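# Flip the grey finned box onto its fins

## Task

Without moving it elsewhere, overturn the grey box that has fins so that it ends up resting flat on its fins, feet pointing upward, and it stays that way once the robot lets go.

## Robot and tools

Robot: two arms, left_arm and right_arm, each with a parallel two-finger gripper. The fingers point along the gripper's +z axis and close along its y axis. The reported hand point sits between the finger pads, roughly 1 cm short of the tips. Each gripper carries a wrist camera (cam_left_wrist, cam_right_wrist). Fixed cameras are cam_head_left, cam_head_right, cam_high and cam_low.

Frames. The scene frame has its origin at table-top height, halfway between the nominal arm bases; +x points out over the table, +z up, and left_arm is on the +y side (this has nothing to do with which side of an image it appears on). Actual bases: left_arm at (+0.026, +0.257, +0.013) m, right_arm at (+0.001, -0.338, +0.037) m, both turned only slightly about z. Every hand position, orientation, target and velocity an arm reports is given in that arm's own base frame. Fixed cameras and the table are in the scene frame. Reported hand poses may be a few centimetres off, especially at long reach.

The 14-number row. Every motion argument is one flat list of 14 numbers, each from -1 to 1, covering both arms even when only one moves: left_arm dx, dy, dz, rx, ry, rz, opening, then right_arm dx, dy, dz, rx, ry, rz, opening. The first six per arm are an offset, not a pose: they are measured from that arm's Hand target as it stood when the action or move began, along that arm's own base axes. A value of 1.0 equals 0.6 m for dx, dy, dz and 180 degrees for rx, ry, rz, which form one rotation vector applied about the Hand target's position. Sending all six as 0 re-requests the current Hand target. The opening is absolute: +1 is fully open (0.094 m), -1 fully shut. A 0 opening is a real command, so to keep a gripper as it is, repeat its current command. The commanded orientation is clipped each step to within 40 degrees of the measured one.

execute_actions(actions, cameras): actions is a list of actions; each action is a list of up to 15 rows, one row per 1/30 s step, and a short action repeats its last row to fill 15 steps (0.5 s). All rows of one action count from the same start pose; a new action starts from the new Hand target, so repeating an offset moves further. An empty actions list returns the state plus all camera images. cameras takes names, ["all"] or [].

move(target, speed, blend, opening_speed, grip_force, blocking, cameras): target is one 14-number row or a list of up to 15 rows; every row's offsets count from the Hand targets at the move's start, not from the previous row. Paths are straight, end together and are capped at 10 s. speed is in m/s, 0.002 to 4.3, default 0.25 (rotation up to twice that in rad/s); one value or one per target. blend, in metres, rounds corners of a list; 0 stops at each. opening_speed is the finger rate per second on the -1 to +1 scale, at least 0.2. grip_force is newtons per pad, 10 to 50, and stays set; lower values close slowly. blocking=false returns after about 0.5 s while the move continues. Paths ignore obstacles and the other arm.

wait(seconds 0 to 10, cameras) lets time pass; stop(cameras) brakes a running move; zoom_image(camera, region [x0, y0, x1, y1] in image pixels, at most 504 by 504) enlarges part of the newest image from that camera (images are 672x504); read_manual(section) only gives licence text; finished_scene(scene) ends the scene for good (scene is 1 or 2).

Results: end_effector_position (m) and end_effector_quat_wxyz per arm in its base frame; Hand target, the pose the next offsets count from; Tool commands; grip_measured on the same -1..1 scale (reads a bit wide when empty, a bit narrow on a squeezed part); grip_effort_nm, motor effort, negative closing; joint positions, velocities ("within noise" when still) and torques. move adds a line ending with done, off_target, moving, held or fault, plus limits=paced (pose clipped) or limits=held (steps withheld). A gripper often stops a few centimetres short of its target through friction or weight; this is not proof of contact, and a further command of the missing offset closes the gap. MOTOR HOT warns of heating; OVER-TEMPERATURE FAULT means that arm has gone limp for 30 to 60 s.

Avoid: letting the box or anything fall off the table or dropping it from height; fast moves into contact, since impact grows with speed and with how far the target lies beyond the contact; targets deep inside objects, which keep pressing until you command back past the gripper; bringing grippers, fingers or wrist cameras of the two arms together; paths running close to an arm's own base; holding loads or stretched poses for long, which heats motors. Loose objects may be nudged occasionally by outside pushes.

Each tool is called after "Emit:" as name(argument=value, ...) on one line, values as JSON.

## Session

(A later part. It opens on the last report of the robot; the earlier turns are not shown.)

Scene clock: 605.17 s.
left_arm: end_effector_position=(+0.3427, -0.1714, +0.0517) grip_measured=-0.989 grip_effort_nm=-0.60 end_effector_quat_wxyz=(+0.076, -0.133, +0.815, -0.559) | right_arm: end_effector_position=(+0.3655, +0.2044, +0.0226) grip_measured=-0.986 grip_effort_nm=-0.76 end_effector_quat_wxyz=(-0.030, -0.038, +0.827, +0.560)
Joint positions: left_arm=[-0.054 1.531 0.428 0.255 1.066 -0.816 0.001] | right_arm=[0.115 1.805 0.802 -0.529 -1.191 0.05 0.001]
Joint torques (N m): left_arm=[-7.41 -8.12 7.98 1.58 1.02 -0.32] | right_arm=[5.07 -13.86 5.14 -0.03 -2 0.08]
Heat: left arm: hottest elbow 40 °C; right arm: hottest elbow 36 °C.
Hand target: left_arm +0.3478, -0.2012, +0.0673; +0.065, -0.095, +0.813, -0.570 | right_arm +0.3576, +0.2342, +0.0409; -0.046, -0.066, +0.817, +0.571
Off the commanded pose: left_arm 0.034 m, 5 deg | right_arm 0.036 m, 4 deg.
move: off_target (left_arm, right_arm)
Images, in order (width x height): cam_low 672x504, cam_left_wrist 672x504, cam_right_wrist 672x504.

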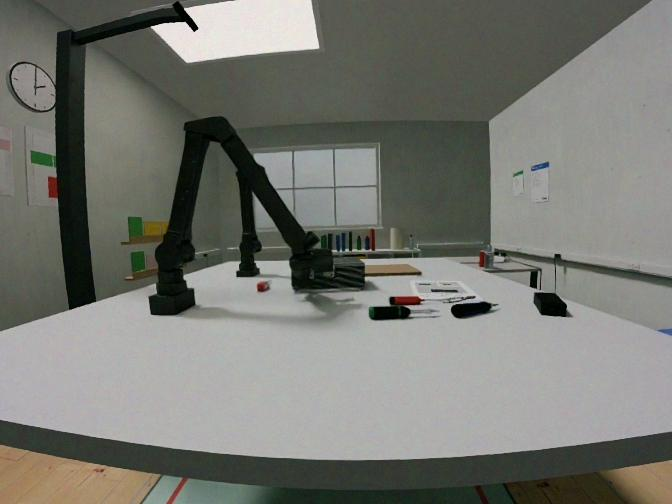

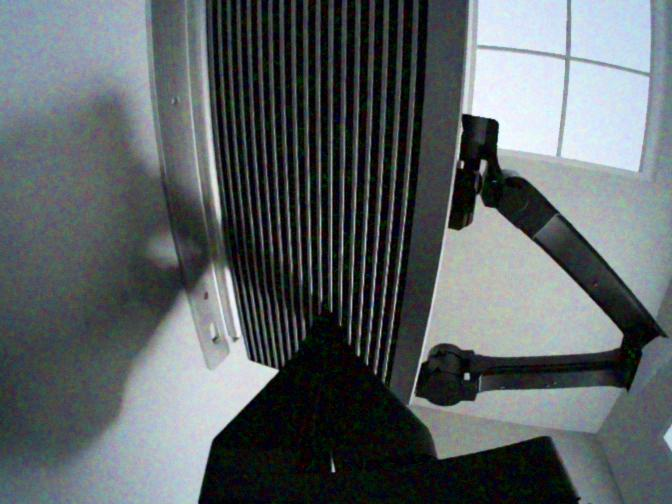

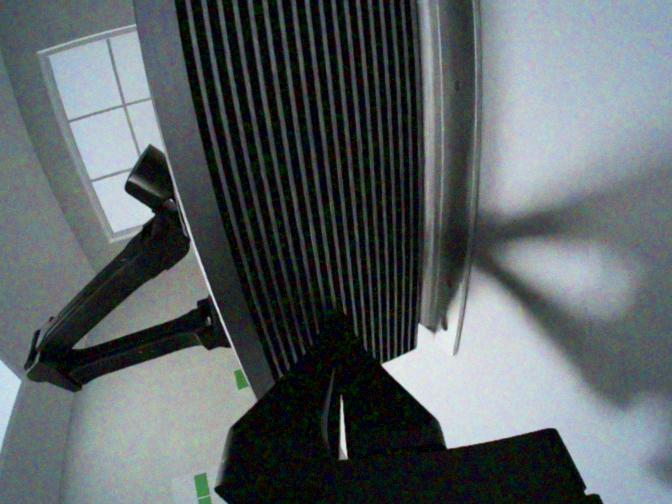

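Emit:
move(target=[0.005,-0.02,0.0,0,0,0,-1, -0.003,0.02,0.0,0,0,0,-1], speed=0.03)

Emit:
move(target=[0.003,0,0.025,0,0,0,-1, 0.003,0,0.025,0,0,0,-1], speed=0.03, cameras=["cam_left_wrist","cam_right_wrist","cam_low"])

Scene clock: 614.03 s.
left_arm: end_effector_position=(+0.3439, -0.1734, +0.0522) grip_measured=-0.989 grip_effort_nm=-0.60 end_effector_quat_wxyz=(+0.069, -0.148, +0.814, -0.557) | right_arm: end_effector_position=(+0.3670, +0.2037, +0.0228) grip_measured=-0.986 grip_effort_nm=-0.76 end_effector_quat_wxyz=(-0.032, -0.021, +0.831, +0.555)
Joint positions: left_arm=[-0.063 1.528 0.428 0.263 1.051 -0.86 0.001] | right_arm=[0.115 1.793 0.79 -0.49 -1.178 0.117 0.001]
Joint torques (N m): left_arm=[-9.35 -6.77 8.2 3.17 0.71 -0.33] | right_arm=[7.12 -13.22 5.05 1.29 -2.49 0.1]
Heat: left arm: hottest elbow 41 °C; right arm: hottest elbow 36 °C.
Hand target: left_arm +0.3508, -0.2132, +0.0674; +0.066, -0.094, +0.813, -0.570 | right_arm +0.3558, +0.2462, +0.0409; -0.046, -0.066, +0.817, +0.571
Off the commanded pose: left_arm 0.043 m, 6 deg | right_arm 0.048 m, 6 deg.
move: off_target (left_arm, right_arm)

Scene clock: 615.00 s.
left_arm: end_effector_position=(+0.3434, -0.1742, +0.0527) grip_measured=-0.989 grip_effort_nm=-0.60 end_effector_quat_wxyz=(+0.070, -0.154, +0.820, -0.548) | right_arm: end_effector_position=(+0.3672, +0.2025, +0.0233) grip_measured=-0.986 grip_effort_nm=-0.76 end_effector_quat_wxyz=(-0.032, -0.019, +0.836, +0.548)
Joint positions: left_arm=[-0.072 1.507 0.428 0.233 1.022 -0.862 0.001] | right_arm=[0.115 1.784 0.79 -0.498 -1.161 0.122 0.001]
Joint torques (N m): left_arm=[-8.41 -9.11 9.4 1.78 1.83 -0.31] | right_arm=[7.36 -14.92 5.87 0.03 -3.2 0.08]
Heat: left arm: hottest elbow 41 °C; right arm: hottest elbow 36 °C.
Hand target: left_arm +0.3526, -0.2132, +0.0823; +0.066, -0.095, +0.813, -0.570 | right_arm +0.3576, +0.2462, +0.0559; -0.046, -0.066, +0.817, +0.571
Off the commanded pose: left_arm 0.050 m, 7 deg | right_arm 0.055 m, 7 deg.
move: off_target (left_arm, right_arm)
Images, in order (width x height): cam_low 672x504, cam_left_wrist 672x504, cam_right_wrist 672x504.

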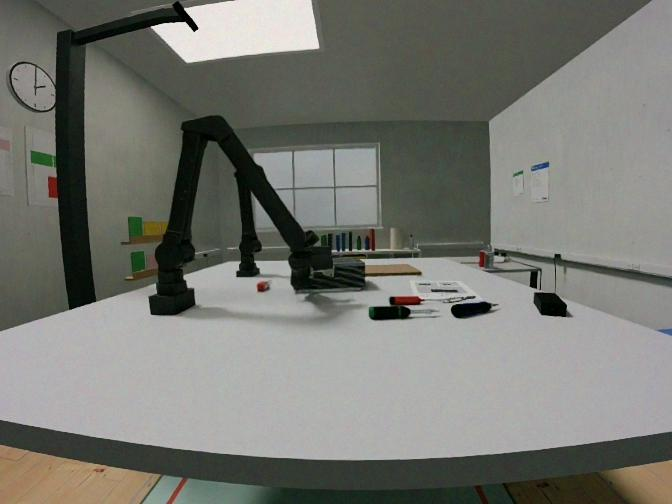

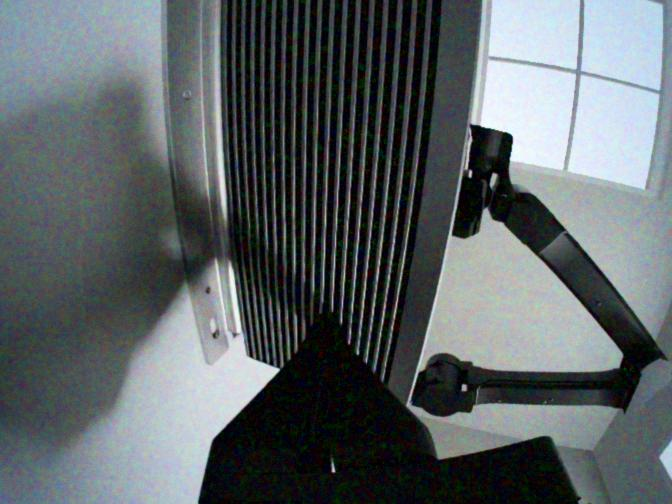

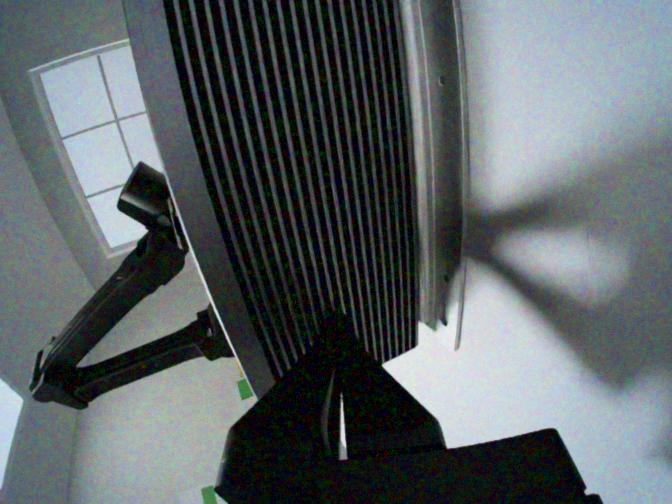

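Emit:
move(target=[0.003,-0.018,0.0,0,0,0,-1, -0.003,0.025,0.0,0,0,0,-1], speed=0.03)

Emit:
move(target=[0.003,0,0.04,0,0,0,-1, 0.003,0,0.04,0,0,0,-1], speed=0.03, cameras=["cam_left_wrist","cam_right_wrist","cam_low"])

Scene clock: 626.03 s.
left_arm: end_effector_position=(+0.3438, -0.1757, +0.0529) grip_measured=-0.989 grip_effort_nm=-0.60 end_effector_quat_wxyz=(+0.064, -0.167, +0.819, -0.545) | right_arm: end_effector_position=(+0.3680, +0.2020, +0.0233) grip_measured=-0.986 grip_effort_nm=-0.76 end_effector_quat_wxyz=(-0.034, +0.002, +0.838, +0.545)
Joint positions: left_arm=[-0.08 1.502 0.428 0.234 1.009 -0.899 0.001] | right_arm=[0.115 1.772 0.774 -0.451 -1.152 0.199 0.001]
Joint torques (N m): left_arm=[-10.29 -8 9.43 3.41 1.61 -0.35] | right_arm=[9.99 -14.39 5.83 1.47 -3.48 0.08]
Heat: left arm: hottest elbow 41 °C; right arm: hottest elbow 36 °C.
Hand target: left_arm +0.3544, -0.2240, +0.0823; +0.066, -0.095, +0.813, -0.570 | right_arm +0.3557, +0.2612, +0.0558; -0.046, -0.066, +0.817, +0.571
Off the commanded pose: left_arm 0.057 m, 9 deg | right_arm 0.069 m, 9 deg.
move: off_target (left_arm, right_arm)

Scene clock: 627.50 s.
left_arm: end_effector_position=(+0.3406, -0.1771, +0.0603) grip_measured=-0.989 grip_effort_nm=-0.60 end_effector_quat_wxyz=(+0.060, -0.173, +0.824, -0.536) | right_arm: end_effector_position=(+0.3651, +0.2008, +0.0302) grip_measured=-0.986 grip_effort_nm=-0.76 end_effector_quat_wxyz=(-0.039, +0.006, +0.843, +0.536)
Joint positions: left_arm=[-0.091 1.451 0.431 0.162 0.984 -0.899 0.001] | right_arm=[0.116 1.743 0.774 -0.493 -1.132 0.199 0.001]
Joint torques (N m): left_arm=[-9.23 -9.52 11.28 2.22 2.63 -0.3] | right_arm=[9.58 -15.62 7.16 0.34 -4.32 0.11]
Heat: left arm: hottest elbow 42 °C; right arm: hottest elbow 36 °C.
Hand target: left_arm +0.3562, -0.2241, +0.1064; +0.066, -0.094, +0.813, -0.570 | right_arm +0.3575, +0.2613, +0.0799; -0.046, -0.066, +0.817, +0.571
Off the commanded pose: left_arm 0.068 m, 10 deg | right_arm 0.079 m, 10 deg.
move: off_target (left_arm, right_arm)
Images, in order (width x height): cam_low 672x504, cam_left_wrist 672x504, cam_right_wrist 672x504.

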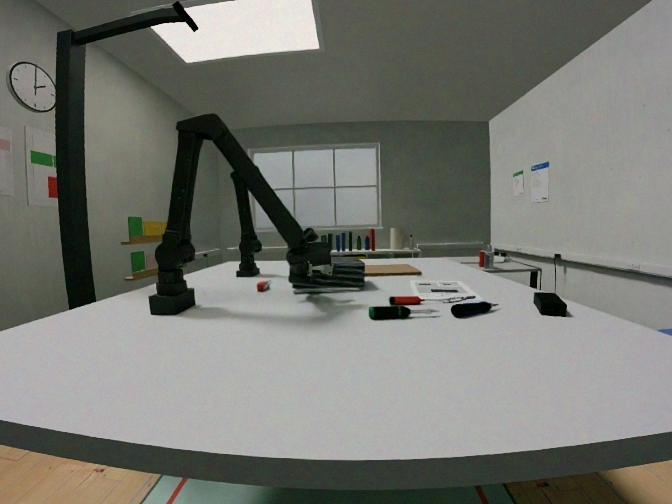

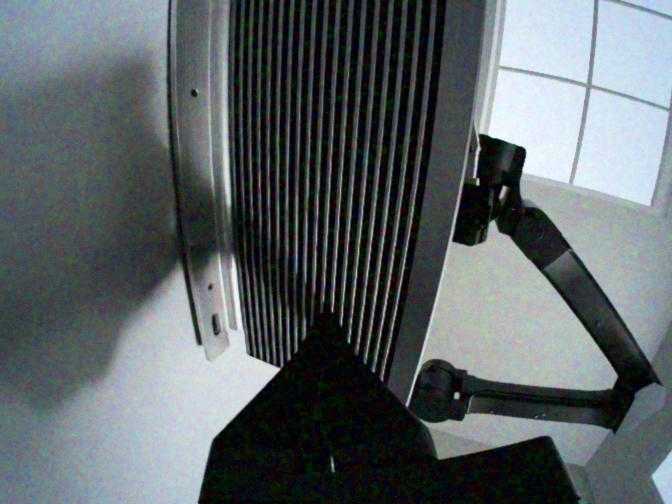

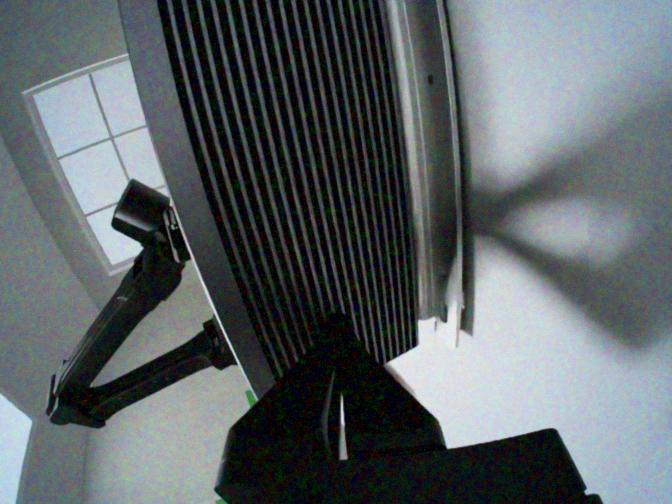

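Emit:
move(target=[0.002,-0.012,0.0,0,0,0,-1, -0.003,0.025,0.0,0,0,0,-1], speed=0.03)

Emit:
move(target=[0.003,0,0.04,0,0,0,-1, 0.003,0,0.04,0,0,0,-1], speed=0.03, cameras=["cam_left_wrist","cam_right_wrist","cam_low","cam_high"])

Scene clock: 690.50 s.
left_arm: end_effector_position=(+0.3399, -0.1782, +0.0590) grip_measured=-0.989 grip_effort_nm=-0.60 end_effector_quat_wxyz=(+0.055, -0.182, +0.825, -0.532) | right_arm: end_effector_position=(+0.3645, +0.2005, +0.0286) grip_measured=-0.986 grip_effort_nm=-0.76 end_effector_quat_wxyz=(-0.043, +0.026, +0.845, +0.532)
Joint positions: left_arm=[-0.098 1.448 0.431 0.155 0.972 -0.918 0.001] | right_arm=[0.118 1.734 0.759 -0.455 -1.121 0.266 0.001]
Joint torques (N m): left_arm=[-10.17 -9.23 11.33 3.34 2.62 -0.35] | right_arm=[12.04 -16.32 7.15 1.84 -4.62 0.16]
Heat: left arm: hottest elbow 47 °C; right arm: hottest wrist yaw 67 °C.
Hand target: left_arm +0.3574, -0.2312, +0.1064; +0.066, -0.094, +0.813, -0.570 | right_arm +0.3558, +0.2763, +0.0799; -0.046, -0.066, +0.817, +0.571
Off the commanded pose: left_arm 0.073 m, 11 deg | right_arm 0.092 m, 12 deg.
move: off_target (left_arm, right_arm)

Scene clock: 692.10 s.
left_arm: end_effector_position=(+0.3403, -0.1776, +0.0762) grip_measured=-0.989 grip_effort_nm=-0.59 end_effector_quat_wxyz=(+0.058, -0.183, +0.826, -0.531) | right_arm: end_effector_position=(+0.3641, +0.2010, +0.0451) grip_measured=-0.986 grip_effort_nm=-0.76 end_effector_quat_wxyz=(-0.038, +0.025, +0.847, +0.530)
Joint positions: left_arm=[-0.098 1.381 0.443 0.079 0.966 -0.919 0.001] | right_arm=[0.121 1.684 0.758 -0.485 -1.114 0.278 0.001]
Joint torques (N m): left_arm=[-10.11 -9.11 12.97 2.41 2.88 -0.32] | right_arm=[11.46 -16.73 8.88 0.5 -4.79 0.08]
Heat: left arm: hottest elbow 48 °C; right arm: hottest wrist yaw 68 °C.
Hand target: left_arm +0.3592, -0.2312, +0.1304; +0.066, -0.094, +0.813, -0.570 | right_arm +0.3575, +0.2762, +0.1038; -0.046, -0.066, +0.817, +0.571
Off the commanded pose: left_arm 0.079 m, 11 deg | right_arm 0.096 m, 12 deg.
move: off_target (left_arm, right_arm)
Images, in order (width x height): cam_high 672x504, cam_low 672x504, cam_left_wrist 672x504, cam_right_wrist 672x504.

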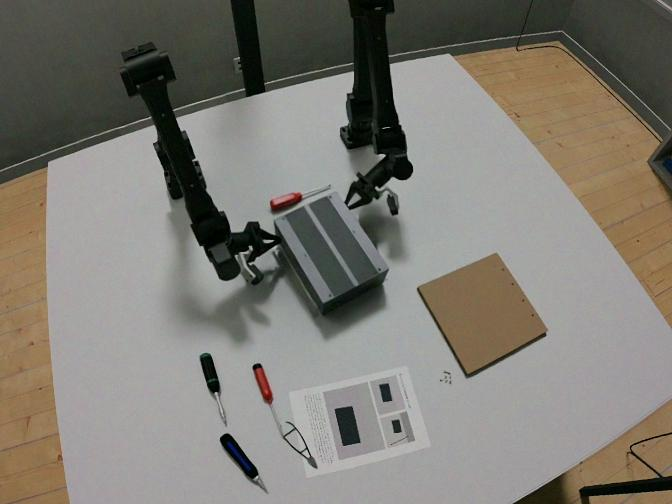

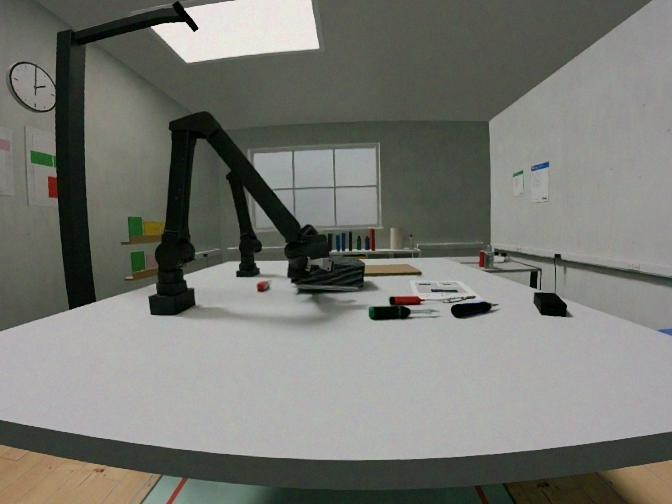

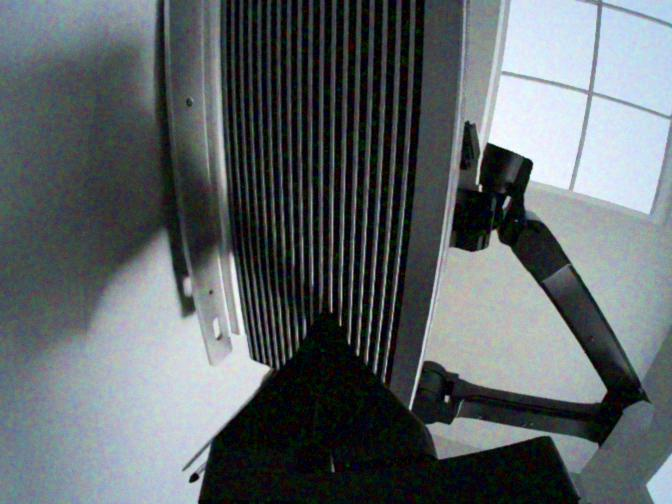

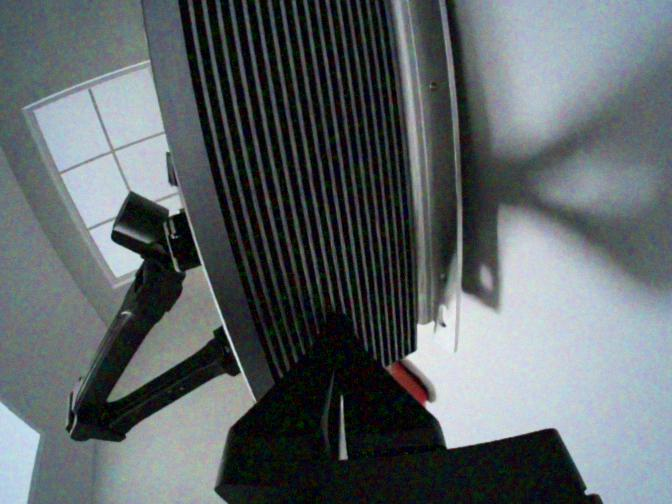

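Emit:
move(target=[[-0.003,0,-0.06,0,0,0,-1, -0.003,0,-0.06,0,0,0,-1],[-0.006,0,-0.12,0,0,0,-1, -0.006,0,-0.12,0,0,0,-1],[-0.006,0.08,-0.12,0,0,0,-1, -0.006,-0.12,-0.12,0,0,0,-1]], speed=0.04, cameras=["cam_left_wrist","cam_right_wrist"])

Scene clock: 710.03 s.
left_arm: end_effector_position=(+0.3459, -0.1751, +0.0514) grip_measured=-0.989 grip_effort_nm=-0.60 end_effector_quat_wxyz=(+0.066, -0.115, +0.817, -0.562) | right_arm: end_effector_position=(+0.3472, +0.1974, +0.0226) grip_measured=-0.986 grip_effort_nm=-0.76 end_effector_quat_wxyz=(-0.049, -0.055, +0.825, +0.561)
Joint positions: left_arm=[-0.058 1.55 0.461 0.193 1.091 -0.756 0.001] | right_arm=[0.101 1.812 0.808 -0.697 -1.192 -0.12 0.001]
Joint torques (N m): left_arm=[-2.08 -6.3 7.75 1.4 1.4 -0.03] | right_arm=[0.15 -11.93 5.75 -0.35 -1.82 -0.26]
Heat: left arm: hottest elbow 50 °C; right arm: hottest wrist yaw 74 °C.
Hand target: left_arm +0.3555, -0.1832, +0.0583; +0.065, -0.095, +0.813, -0.570 | right_arm +0.3540, +0.2043, +0.0318; -0.046, -0.066, +0.817, +0.571
Off the commanded pose: left_arm 0.014 m, 3 deg | right_arm 0.013 m, 2 deg.
move: off_target (left_arm, right_arm)
Images, in order (width x height): cam_left_wrist 672x504, cam_right_wrist 672x504.

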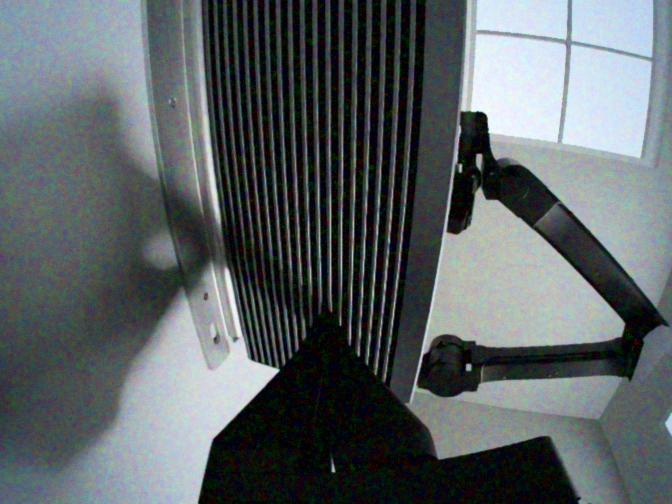

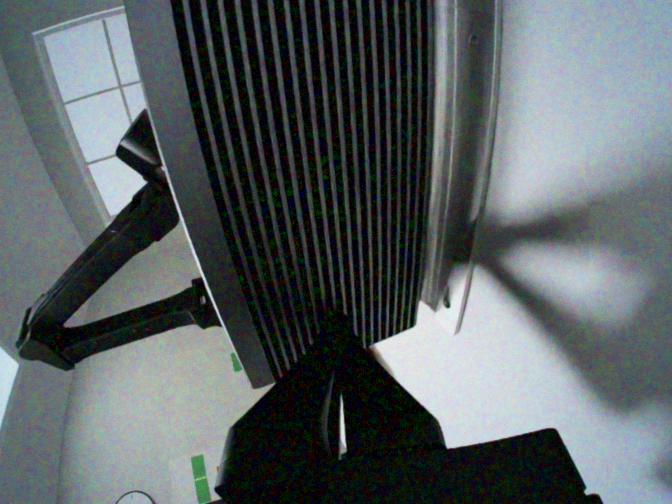

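Emit:
move(target=[-0.016,0.048,0.005,-0.065,-0.0152,0,-1, -0.0105,-0.045,0,0.0658,0.0107,0,-1], speed=0.06, cameras=["cam_left_wrist","cam_right_wrist","cam_head_left"])

Scene clock: 800.43 s.
left_arm: end_effector_position=(+0.3474, -0.1575, +0.0682) grip_measured=-0.989 grip_effort_nm=-0.59 end_effector_quat_wxyz=(+0.081, -0.075, +0.751, -0.651) | right_arm: end_effector_position=(+0.3377, +0.1818, +0.0325) grip_measured=-0.986 grip_effort_nm=-0.76 end_effector_quat_wxyz=(-0.059, -0.063, +0.753, +0.652)
Joint positions: left_arm=[0.036 1.68 0.427 0.61 1.338 -0.916 0.001] | right_arm=[0.034 1.995 0.914 -1.258 -1.37 -0.771 0.001]
Joint torques (N m): left_arm=[0.09 -6.18 3.48 2.37 0.57 -0.25] | right_arm=[-1.38 -10.81 4.49 -0.98 -0.67 -0.2]
Heat: left arm: hottest elbow 43 °C; right arm: hottest wrist yaw 47 °C.
Hand target: left_arm +0.3461, -0.1544, +0.0614; +0.075, -0.087, +0.749, -0.652 | right_arm +0.3476, +0.1773, +0.0318; -0.053, -0.061, +0.753, +0.654
Off the commanded pose: left_arm 0.008 m, 2 deg | right_arm 0.011 m, 1 deg.
move: off_target (right_arm)
Images, in order (width x height): cam_head_left 672x504, cam_left_wrist 672x504, cam_right_wrist 672x504.

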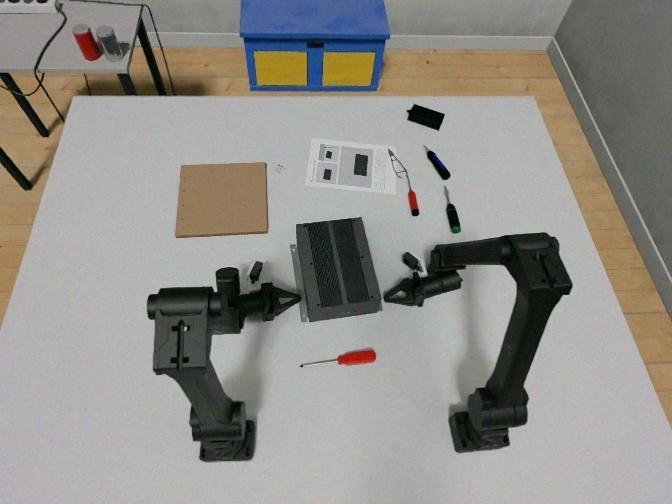

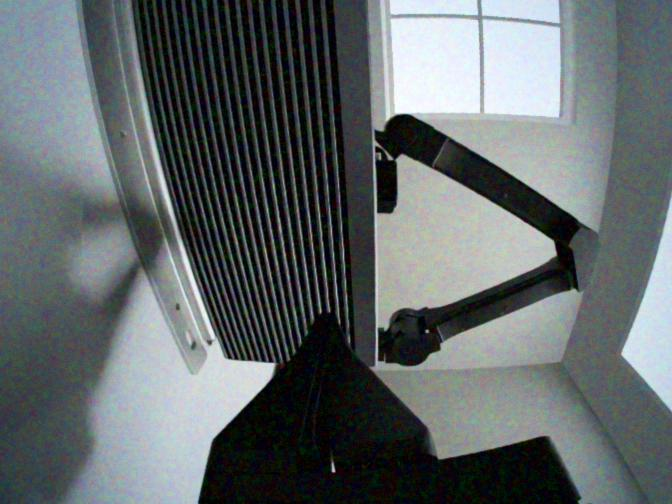

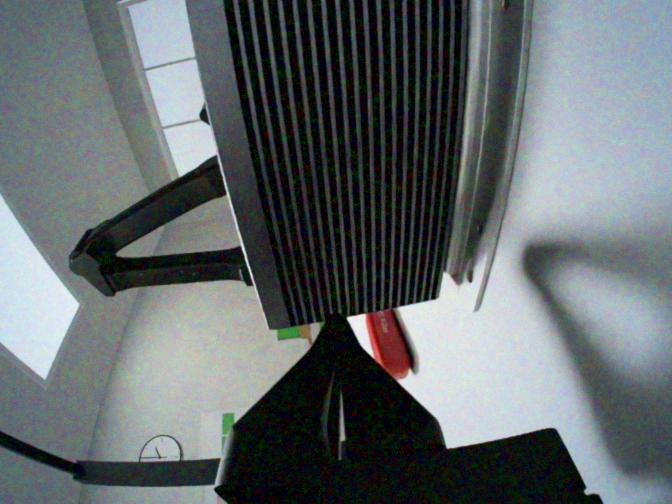

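Emit:
move(target=[[0,0,-0.008,0,0,0,-1, 0.04,0.005,0,0,0,0,-1],[0.004,-0.05,-0.008,0,0,0,-1, 0.04,0.05,0,0,0,0,-1]], speed=0.05, cameras=["cam_left_wrist","cam_right_wrist"])

Scene clock: 823.03 s.
left_arm: end_effector_position=(+0.3526, -0.1742, +0.0622) grip_measured=-0.989 grip_effort_nm=-0.59 end_effector_quat_wxyz=(+0.088, -0.090, +0.749, -0.651) | right_arm: end_effector_position=(+0.3703, +0.1982, +0.0290) grip_measured=-0.986 grip_effort_nm=-0.76 end_effector_quat_wxyz=(-0.056, -0.048, +0.752, +0.655)
Joint positions: left_arm=[-0.022 1.747 0.409 0.867 1.262 -1.104 0.001] | right_arm=[0.071 1.999 0.956 -1.044 -1.414 -0.498 0.001]
Joint torques (N m): left_arm=[-3.14 -6.36 3.37 2.63 0.26 -0.26] | right_arm=[1.38 -13.92 3.96 0.36 -0.76 -0.03]
Heat: left arm: hottest elbow 41 °C; right arm: hottest wrist yaw 43 °C.
Hand target: left_arm +0.3484, -0.1844, +0.0565; +0.075, -0.087, +0.749, -0.652 | right_arm +0.3716, +0.2073, +0.0318; -0.053, -0.061, +0.753, +0.654
Off the commanded pose: left_arm 0.012 m, 2 deg | right_arm 0.010 m, 2 deg.
move: off_target (left_arm)
Images, in order (width x height): cam_left_wrist 672x504, cam_right_wrist 672x504.

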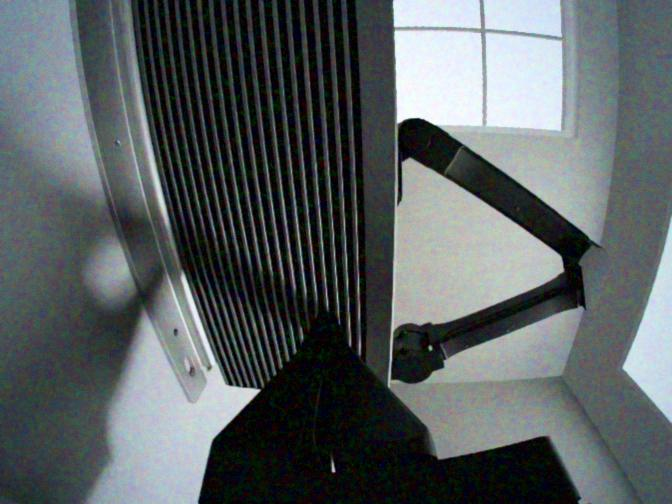

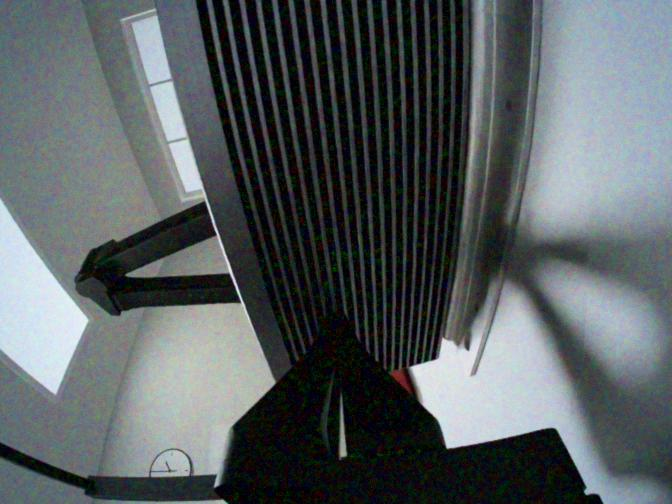

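Emit:
move(target=[[0.015,-0.0733,0.0095,0,0,0,-1, -0.0157,0.111,-0.0047,0,0,0,-1],[0.015,-0.0733,0.101,0,0,0,-1, -0.0157,0.111,0.095,0,0,0,-1],[0.06,-0.065,0.182,0,0,0,-1, 0.03,0.1167,0.175,0,0,0,-1]], speed=0.05, blend=[0.01,0.01,0], cameras=["cam_left_wrist","cam_right_wrist","cam_low"])

Scene clock: 894.37 s.
left_arm: end_effector_position=(+0.3706, -0.1752, +0.1133) grip_measured=-0.989 grip_effort_nm=-0.59 end_effector_quat_wxyz=(+0.066, -0.187, +0.754, -0.626) | right_arm: end_effector_position=(+0.3967, +0.2012, +0.0789) grip_measured=-0.986 grip_effort_nm=-0.76 end_effector_quat_wxyz=(-0.035, +0.044, +0.777, +0.626)
Joint positions: left_arm=[-0.047 1.476 0.438 0.538 1.125 -1.251 0.001] | right_arm=[0.08 1.726 0.785 -0.277 -1.342 0.474 0.001]
Joint torques (N m): left_arm=[-9.47 -10.46 12.41 2.62 2.25 -0.06] | right_arm=[12.22 -16.67 9.95 1.05 -4.04 0.01]
Heat: left arm: hottest elbow 38 °C; right arm: hottest wrist yaw 41 °C.
Hand target: left_arm +0.3844, -0.2234, +0.1657; +0.075, -0.087, +0.749, -0.652 | right_arm +0.3897, +0.2773, +0.1368; -0.053, -0.061, +0.753, +0.654
Off the commanded pose: left_arm 0.073 m, 12 deg | right_arm 0.096 m, 13 deg.
move: off_target (left_arm, right_arm)
Images, in order (width x height): cam_low 672x504, cam_left_wrist 672x504, cam_right_wrist 672x504.

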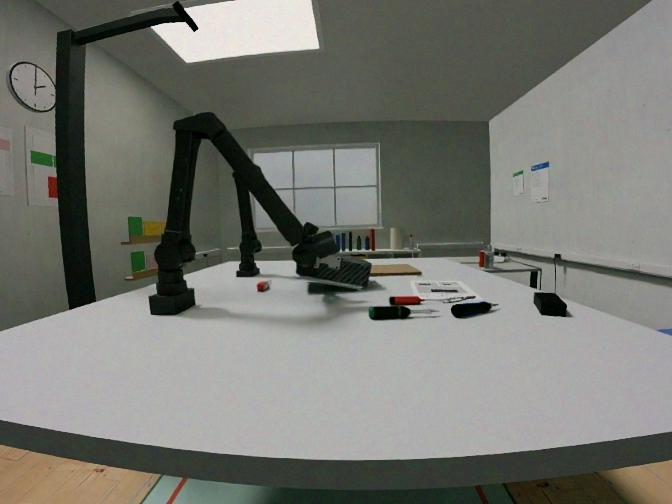

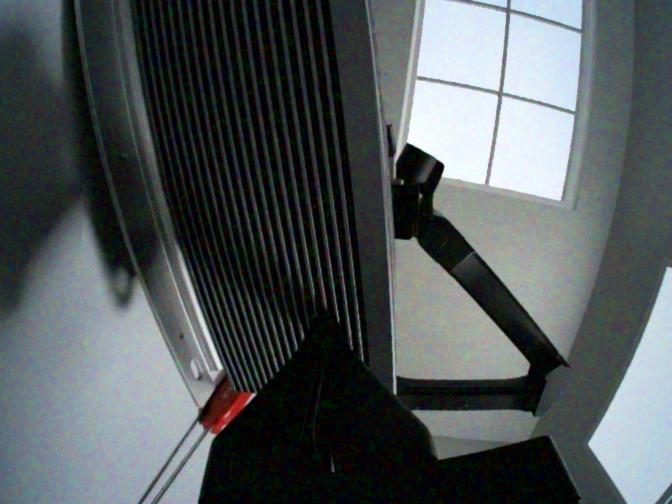

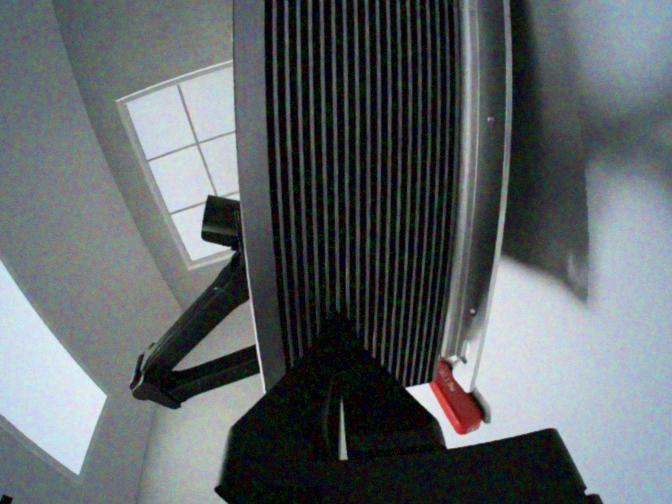

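Tracking well; continue.

Emit:
move(target=[[0.065,0.0117,0.061,0,0,0,-1, 0.065,0.0063,0.06,0,0,0,-1],[0.145,0.026,0.103,0,0,0,-1, 0.147,0.015,0.098,0,0,0,-1]], speed=0.05, blend=[0.02,0], cameras=["cam_left_wrist","cam_right_wrist","cam_low"])

Scene clock: 901.97 s.
left_arm: end_effector_position=(+0.4552, -0.1602, +0.1912) grip_measured=-0.989 grip_effort_nm=-0.59 end_effector_quat_wxyz=(+0.073, -0.163, +0.748, -0.639) | right_arm: end_effector_position=(+0.4867, +0.2099, +0.1594) grip_measured=-0.986 grip_effort_nm=-0.76 end_effector_quat_wxyz=(-0.031, +0.025, +0.766, +0.641)
Joint positions: left_arm=[0.006 1.473 0.734 0.236 1.206 -1.198 0.001] | right_arm=[0.08 1.763 1.119 -0.586 -1.383 0.427 0.001]
Joint torques (N m): left_arm=[-8.76 -8.64 14.54 2.36 1.26 0.02] | right_arm=[10.23 -15.5 11.52 0.64 -2.49 -0.17]
Heat: left arm: hottest elbow 41 °C; right arm: hottest wrist yaw 48 °C.
Hand target: left_arm +0.4713, -0.2079, +0.2277; +0.075, -0.087, +0.749, -0.652 | right_arm +0.4779, +0.2863, +0.1957; -0.052, -0.061, +0.752, +0.654
Off the commanded pose: left_arm 0.062 m, 9 deg | right_arm 0.085 m, 10 deg.
move: off_target (left_arm, right_arm)
Images, in order (width x height): cam_low 672x504, cam_left_wrist 672x504, cam_right_wrist 672x504.

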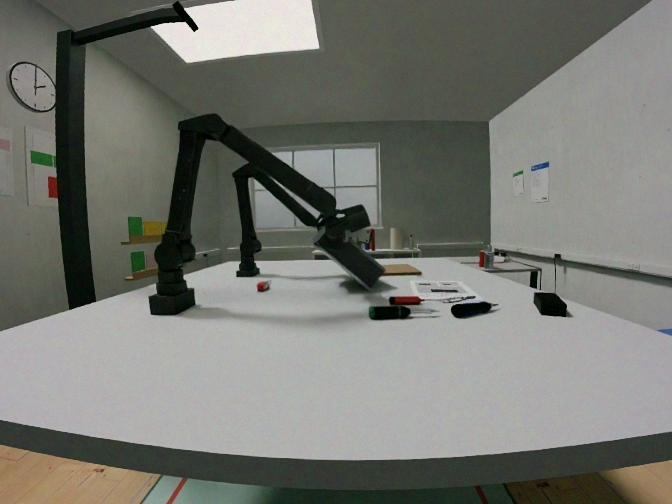

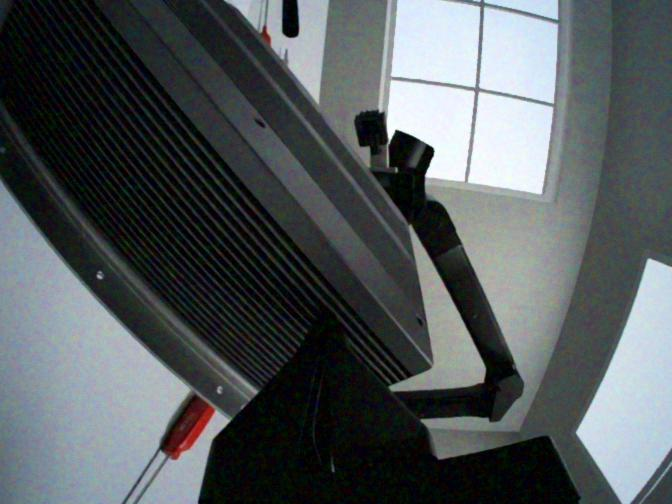

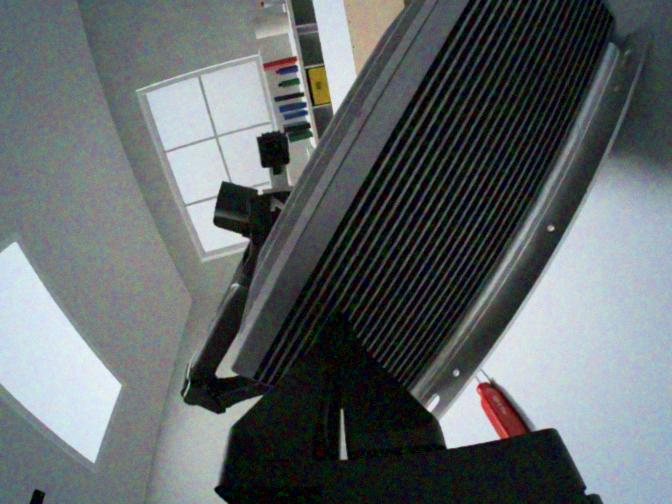

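Emit:
move(target=[[0.09,0.016,0.013,0,0,0,-1, 0.091,0.010,0.013,0,0,0,-1],[0.188,0.034,0.010,0,0,0,-1, 0.19,0.021,0.009,0,0,0,-1]], speed=0.04, blend=[0.02,0], cameras=["cam_left_wrist","cam_right_wrist","cam_low"])

Scene clock: 912.90 s.
left_arm: end_effector_position=(+0.5763, -0.1336, +0.2197) grip_measured=-0.989 grip_effort_nm=-0.59 end_effector_quat_wxyz=(+0.092, -0.141, +0.745, -0.645) | right_arm: end_effector_position=(+0.6061, +0.2280, +0.1942) grip_measured=-0.986 grip_effort_nm=-0.76 end_effector_quat_wxyz=(-0.021, -0.010, +0.758, +0.652)
Joint positions: left_arm=[0.057 1.707 1.113 0.077 1.26 -1.12 0.001] | right_arm=[0.092 2.01 1.597 -0.853 -1.413 0.327 0.001]
Joint torques (N m): left_arm=[-8.41 -12.16 12.93 1.8 1.03 0.03] | right_arm=[8.12 -17.67 10.29 0.4 -1.28 -0.2]
Heat: left arm: hottest elbow 45 °C; right arm: hottest wrist yaw 46 °C.
Hand target: left_arm +0.5841, -0.1874, +0.2336; +0.075, -0.087, +0.749, -0.652 | right_arm +0.5919, +0.2989, +0.2010; -0.053, -0.061, +0.753, +0.654
Off the commanded pose: left_arm 0.056 m, 7 deg | right_arm 0.073 m, 7 deg.
move: off_target (left_arm, right_arm)
Images, in order (width x height): cam_low 672x504, cam_left_wrist 672x504, cam_right_wrist 672x504.

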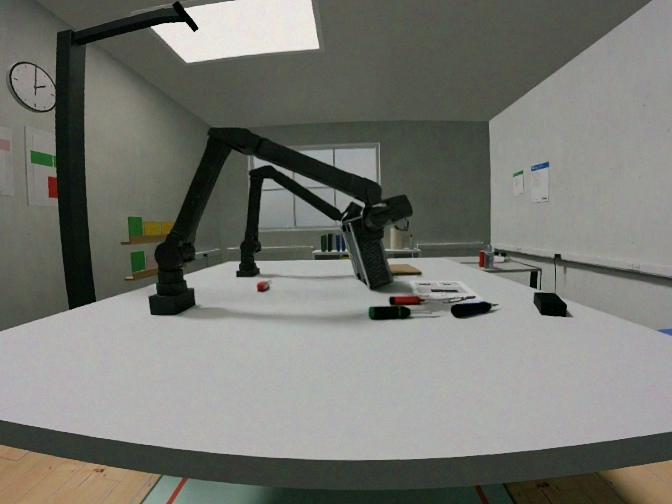

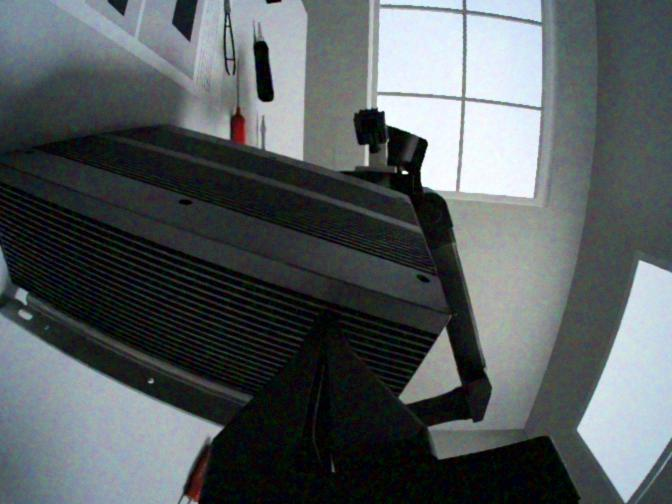

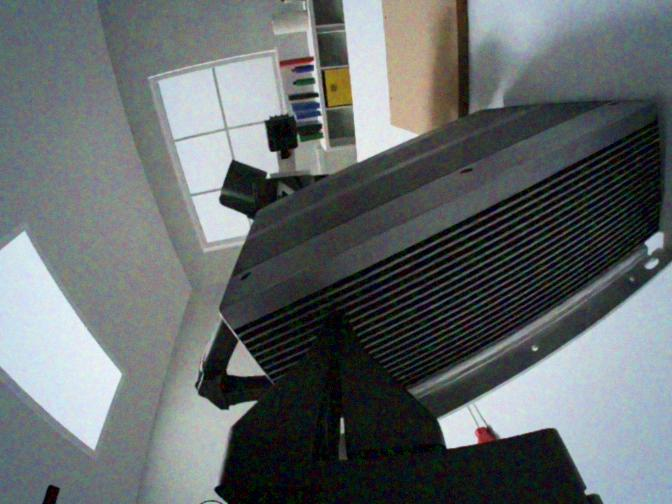

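Emit:
move(target=[0.095,0.017,-0.008,0,0,0,-1, 0.096,0.010,-0.010,0,0,0,-1], speed=0.03, cameras=["cam_left_wrist","cam_right_wrist","cam_low"])

Scene clock: 918.97 s.
left_arm: end_effector_position=(+0.6351, -0.1156, +0.2136) grip_measured=-0.989 grip_effort_nm=-0.59 end_effector_quat_wxyz=(+0.094, -0.144, +0.745, -0.644) | right_arm: end_effector_position=(+0.6589, +0.2417, +0.1956) grip_measured=-0.986 grip_effort_nm=-0.76 end_effector_quat_wxyz=(-0.027, -0.019, +0.755, +0.655)
Joint positions: left_arm=[0.081 1.846 1.303 -0.007 1.274 -1.085 0.001] | right_arm=[0.104 2.166 1.862 -1.005 -1.424 0.281 0.001]
Joint torques (N m): left_arm=[-8.76 -14.74 12.88 1.7 1.21 0.03] | right_arm=[6.36 -19.14 10.82 0.61 -0.9 -0.18]
Heat: left arm: hottest elbow 45 °C; right arm: hottest wrist yaw 44 °C.
Hand target: left_arm +0.6411, -0.1772, +0.2287; +0.075, -0.087, +0.749, -0.652 | right_arm +0.6494, +0.3050, +0.1953; -0.052, -0.061, +0.752, +0.654
Off the commanded pose: left_arm 0.064 m, 7 deg | right_arm 0.064 m, 6 deg.
move: off_target (left_arm, right_arm)
Images, in order (width x height): cam_low 672x504, cam_left_wrist 672x504, cam_right_wrist 672x504.

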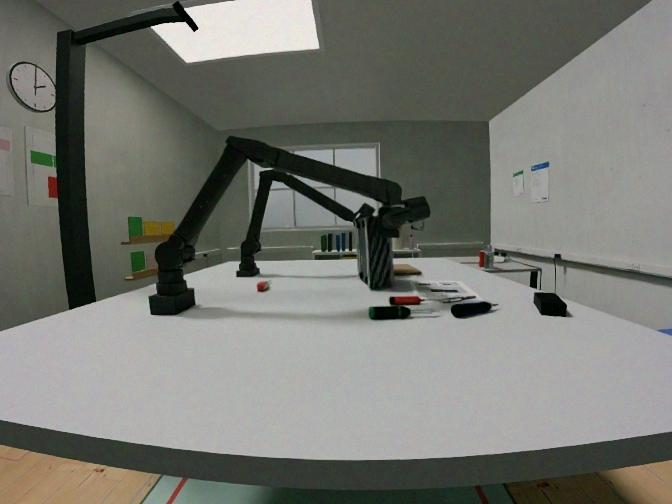

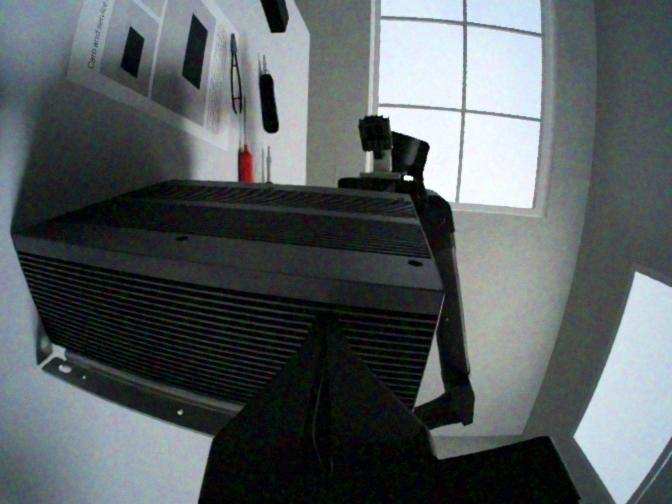

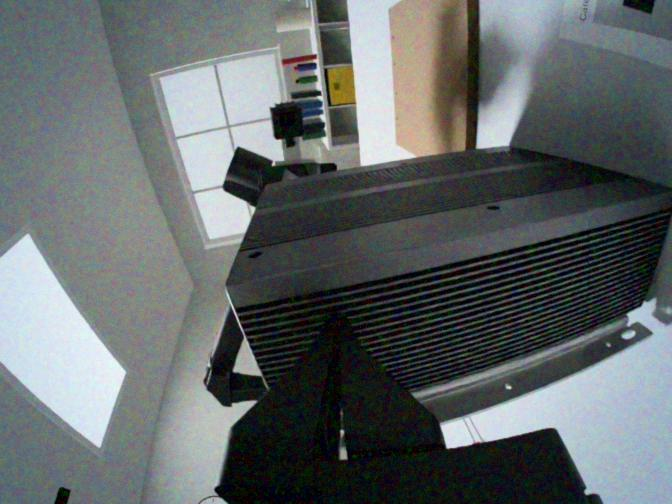

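Emit:
zoom_image(camera="cam_low", region=[310, 180, 440, 310])

Scaled by 3.877.

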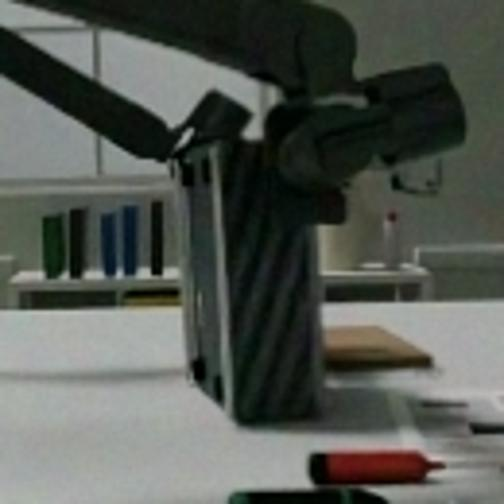

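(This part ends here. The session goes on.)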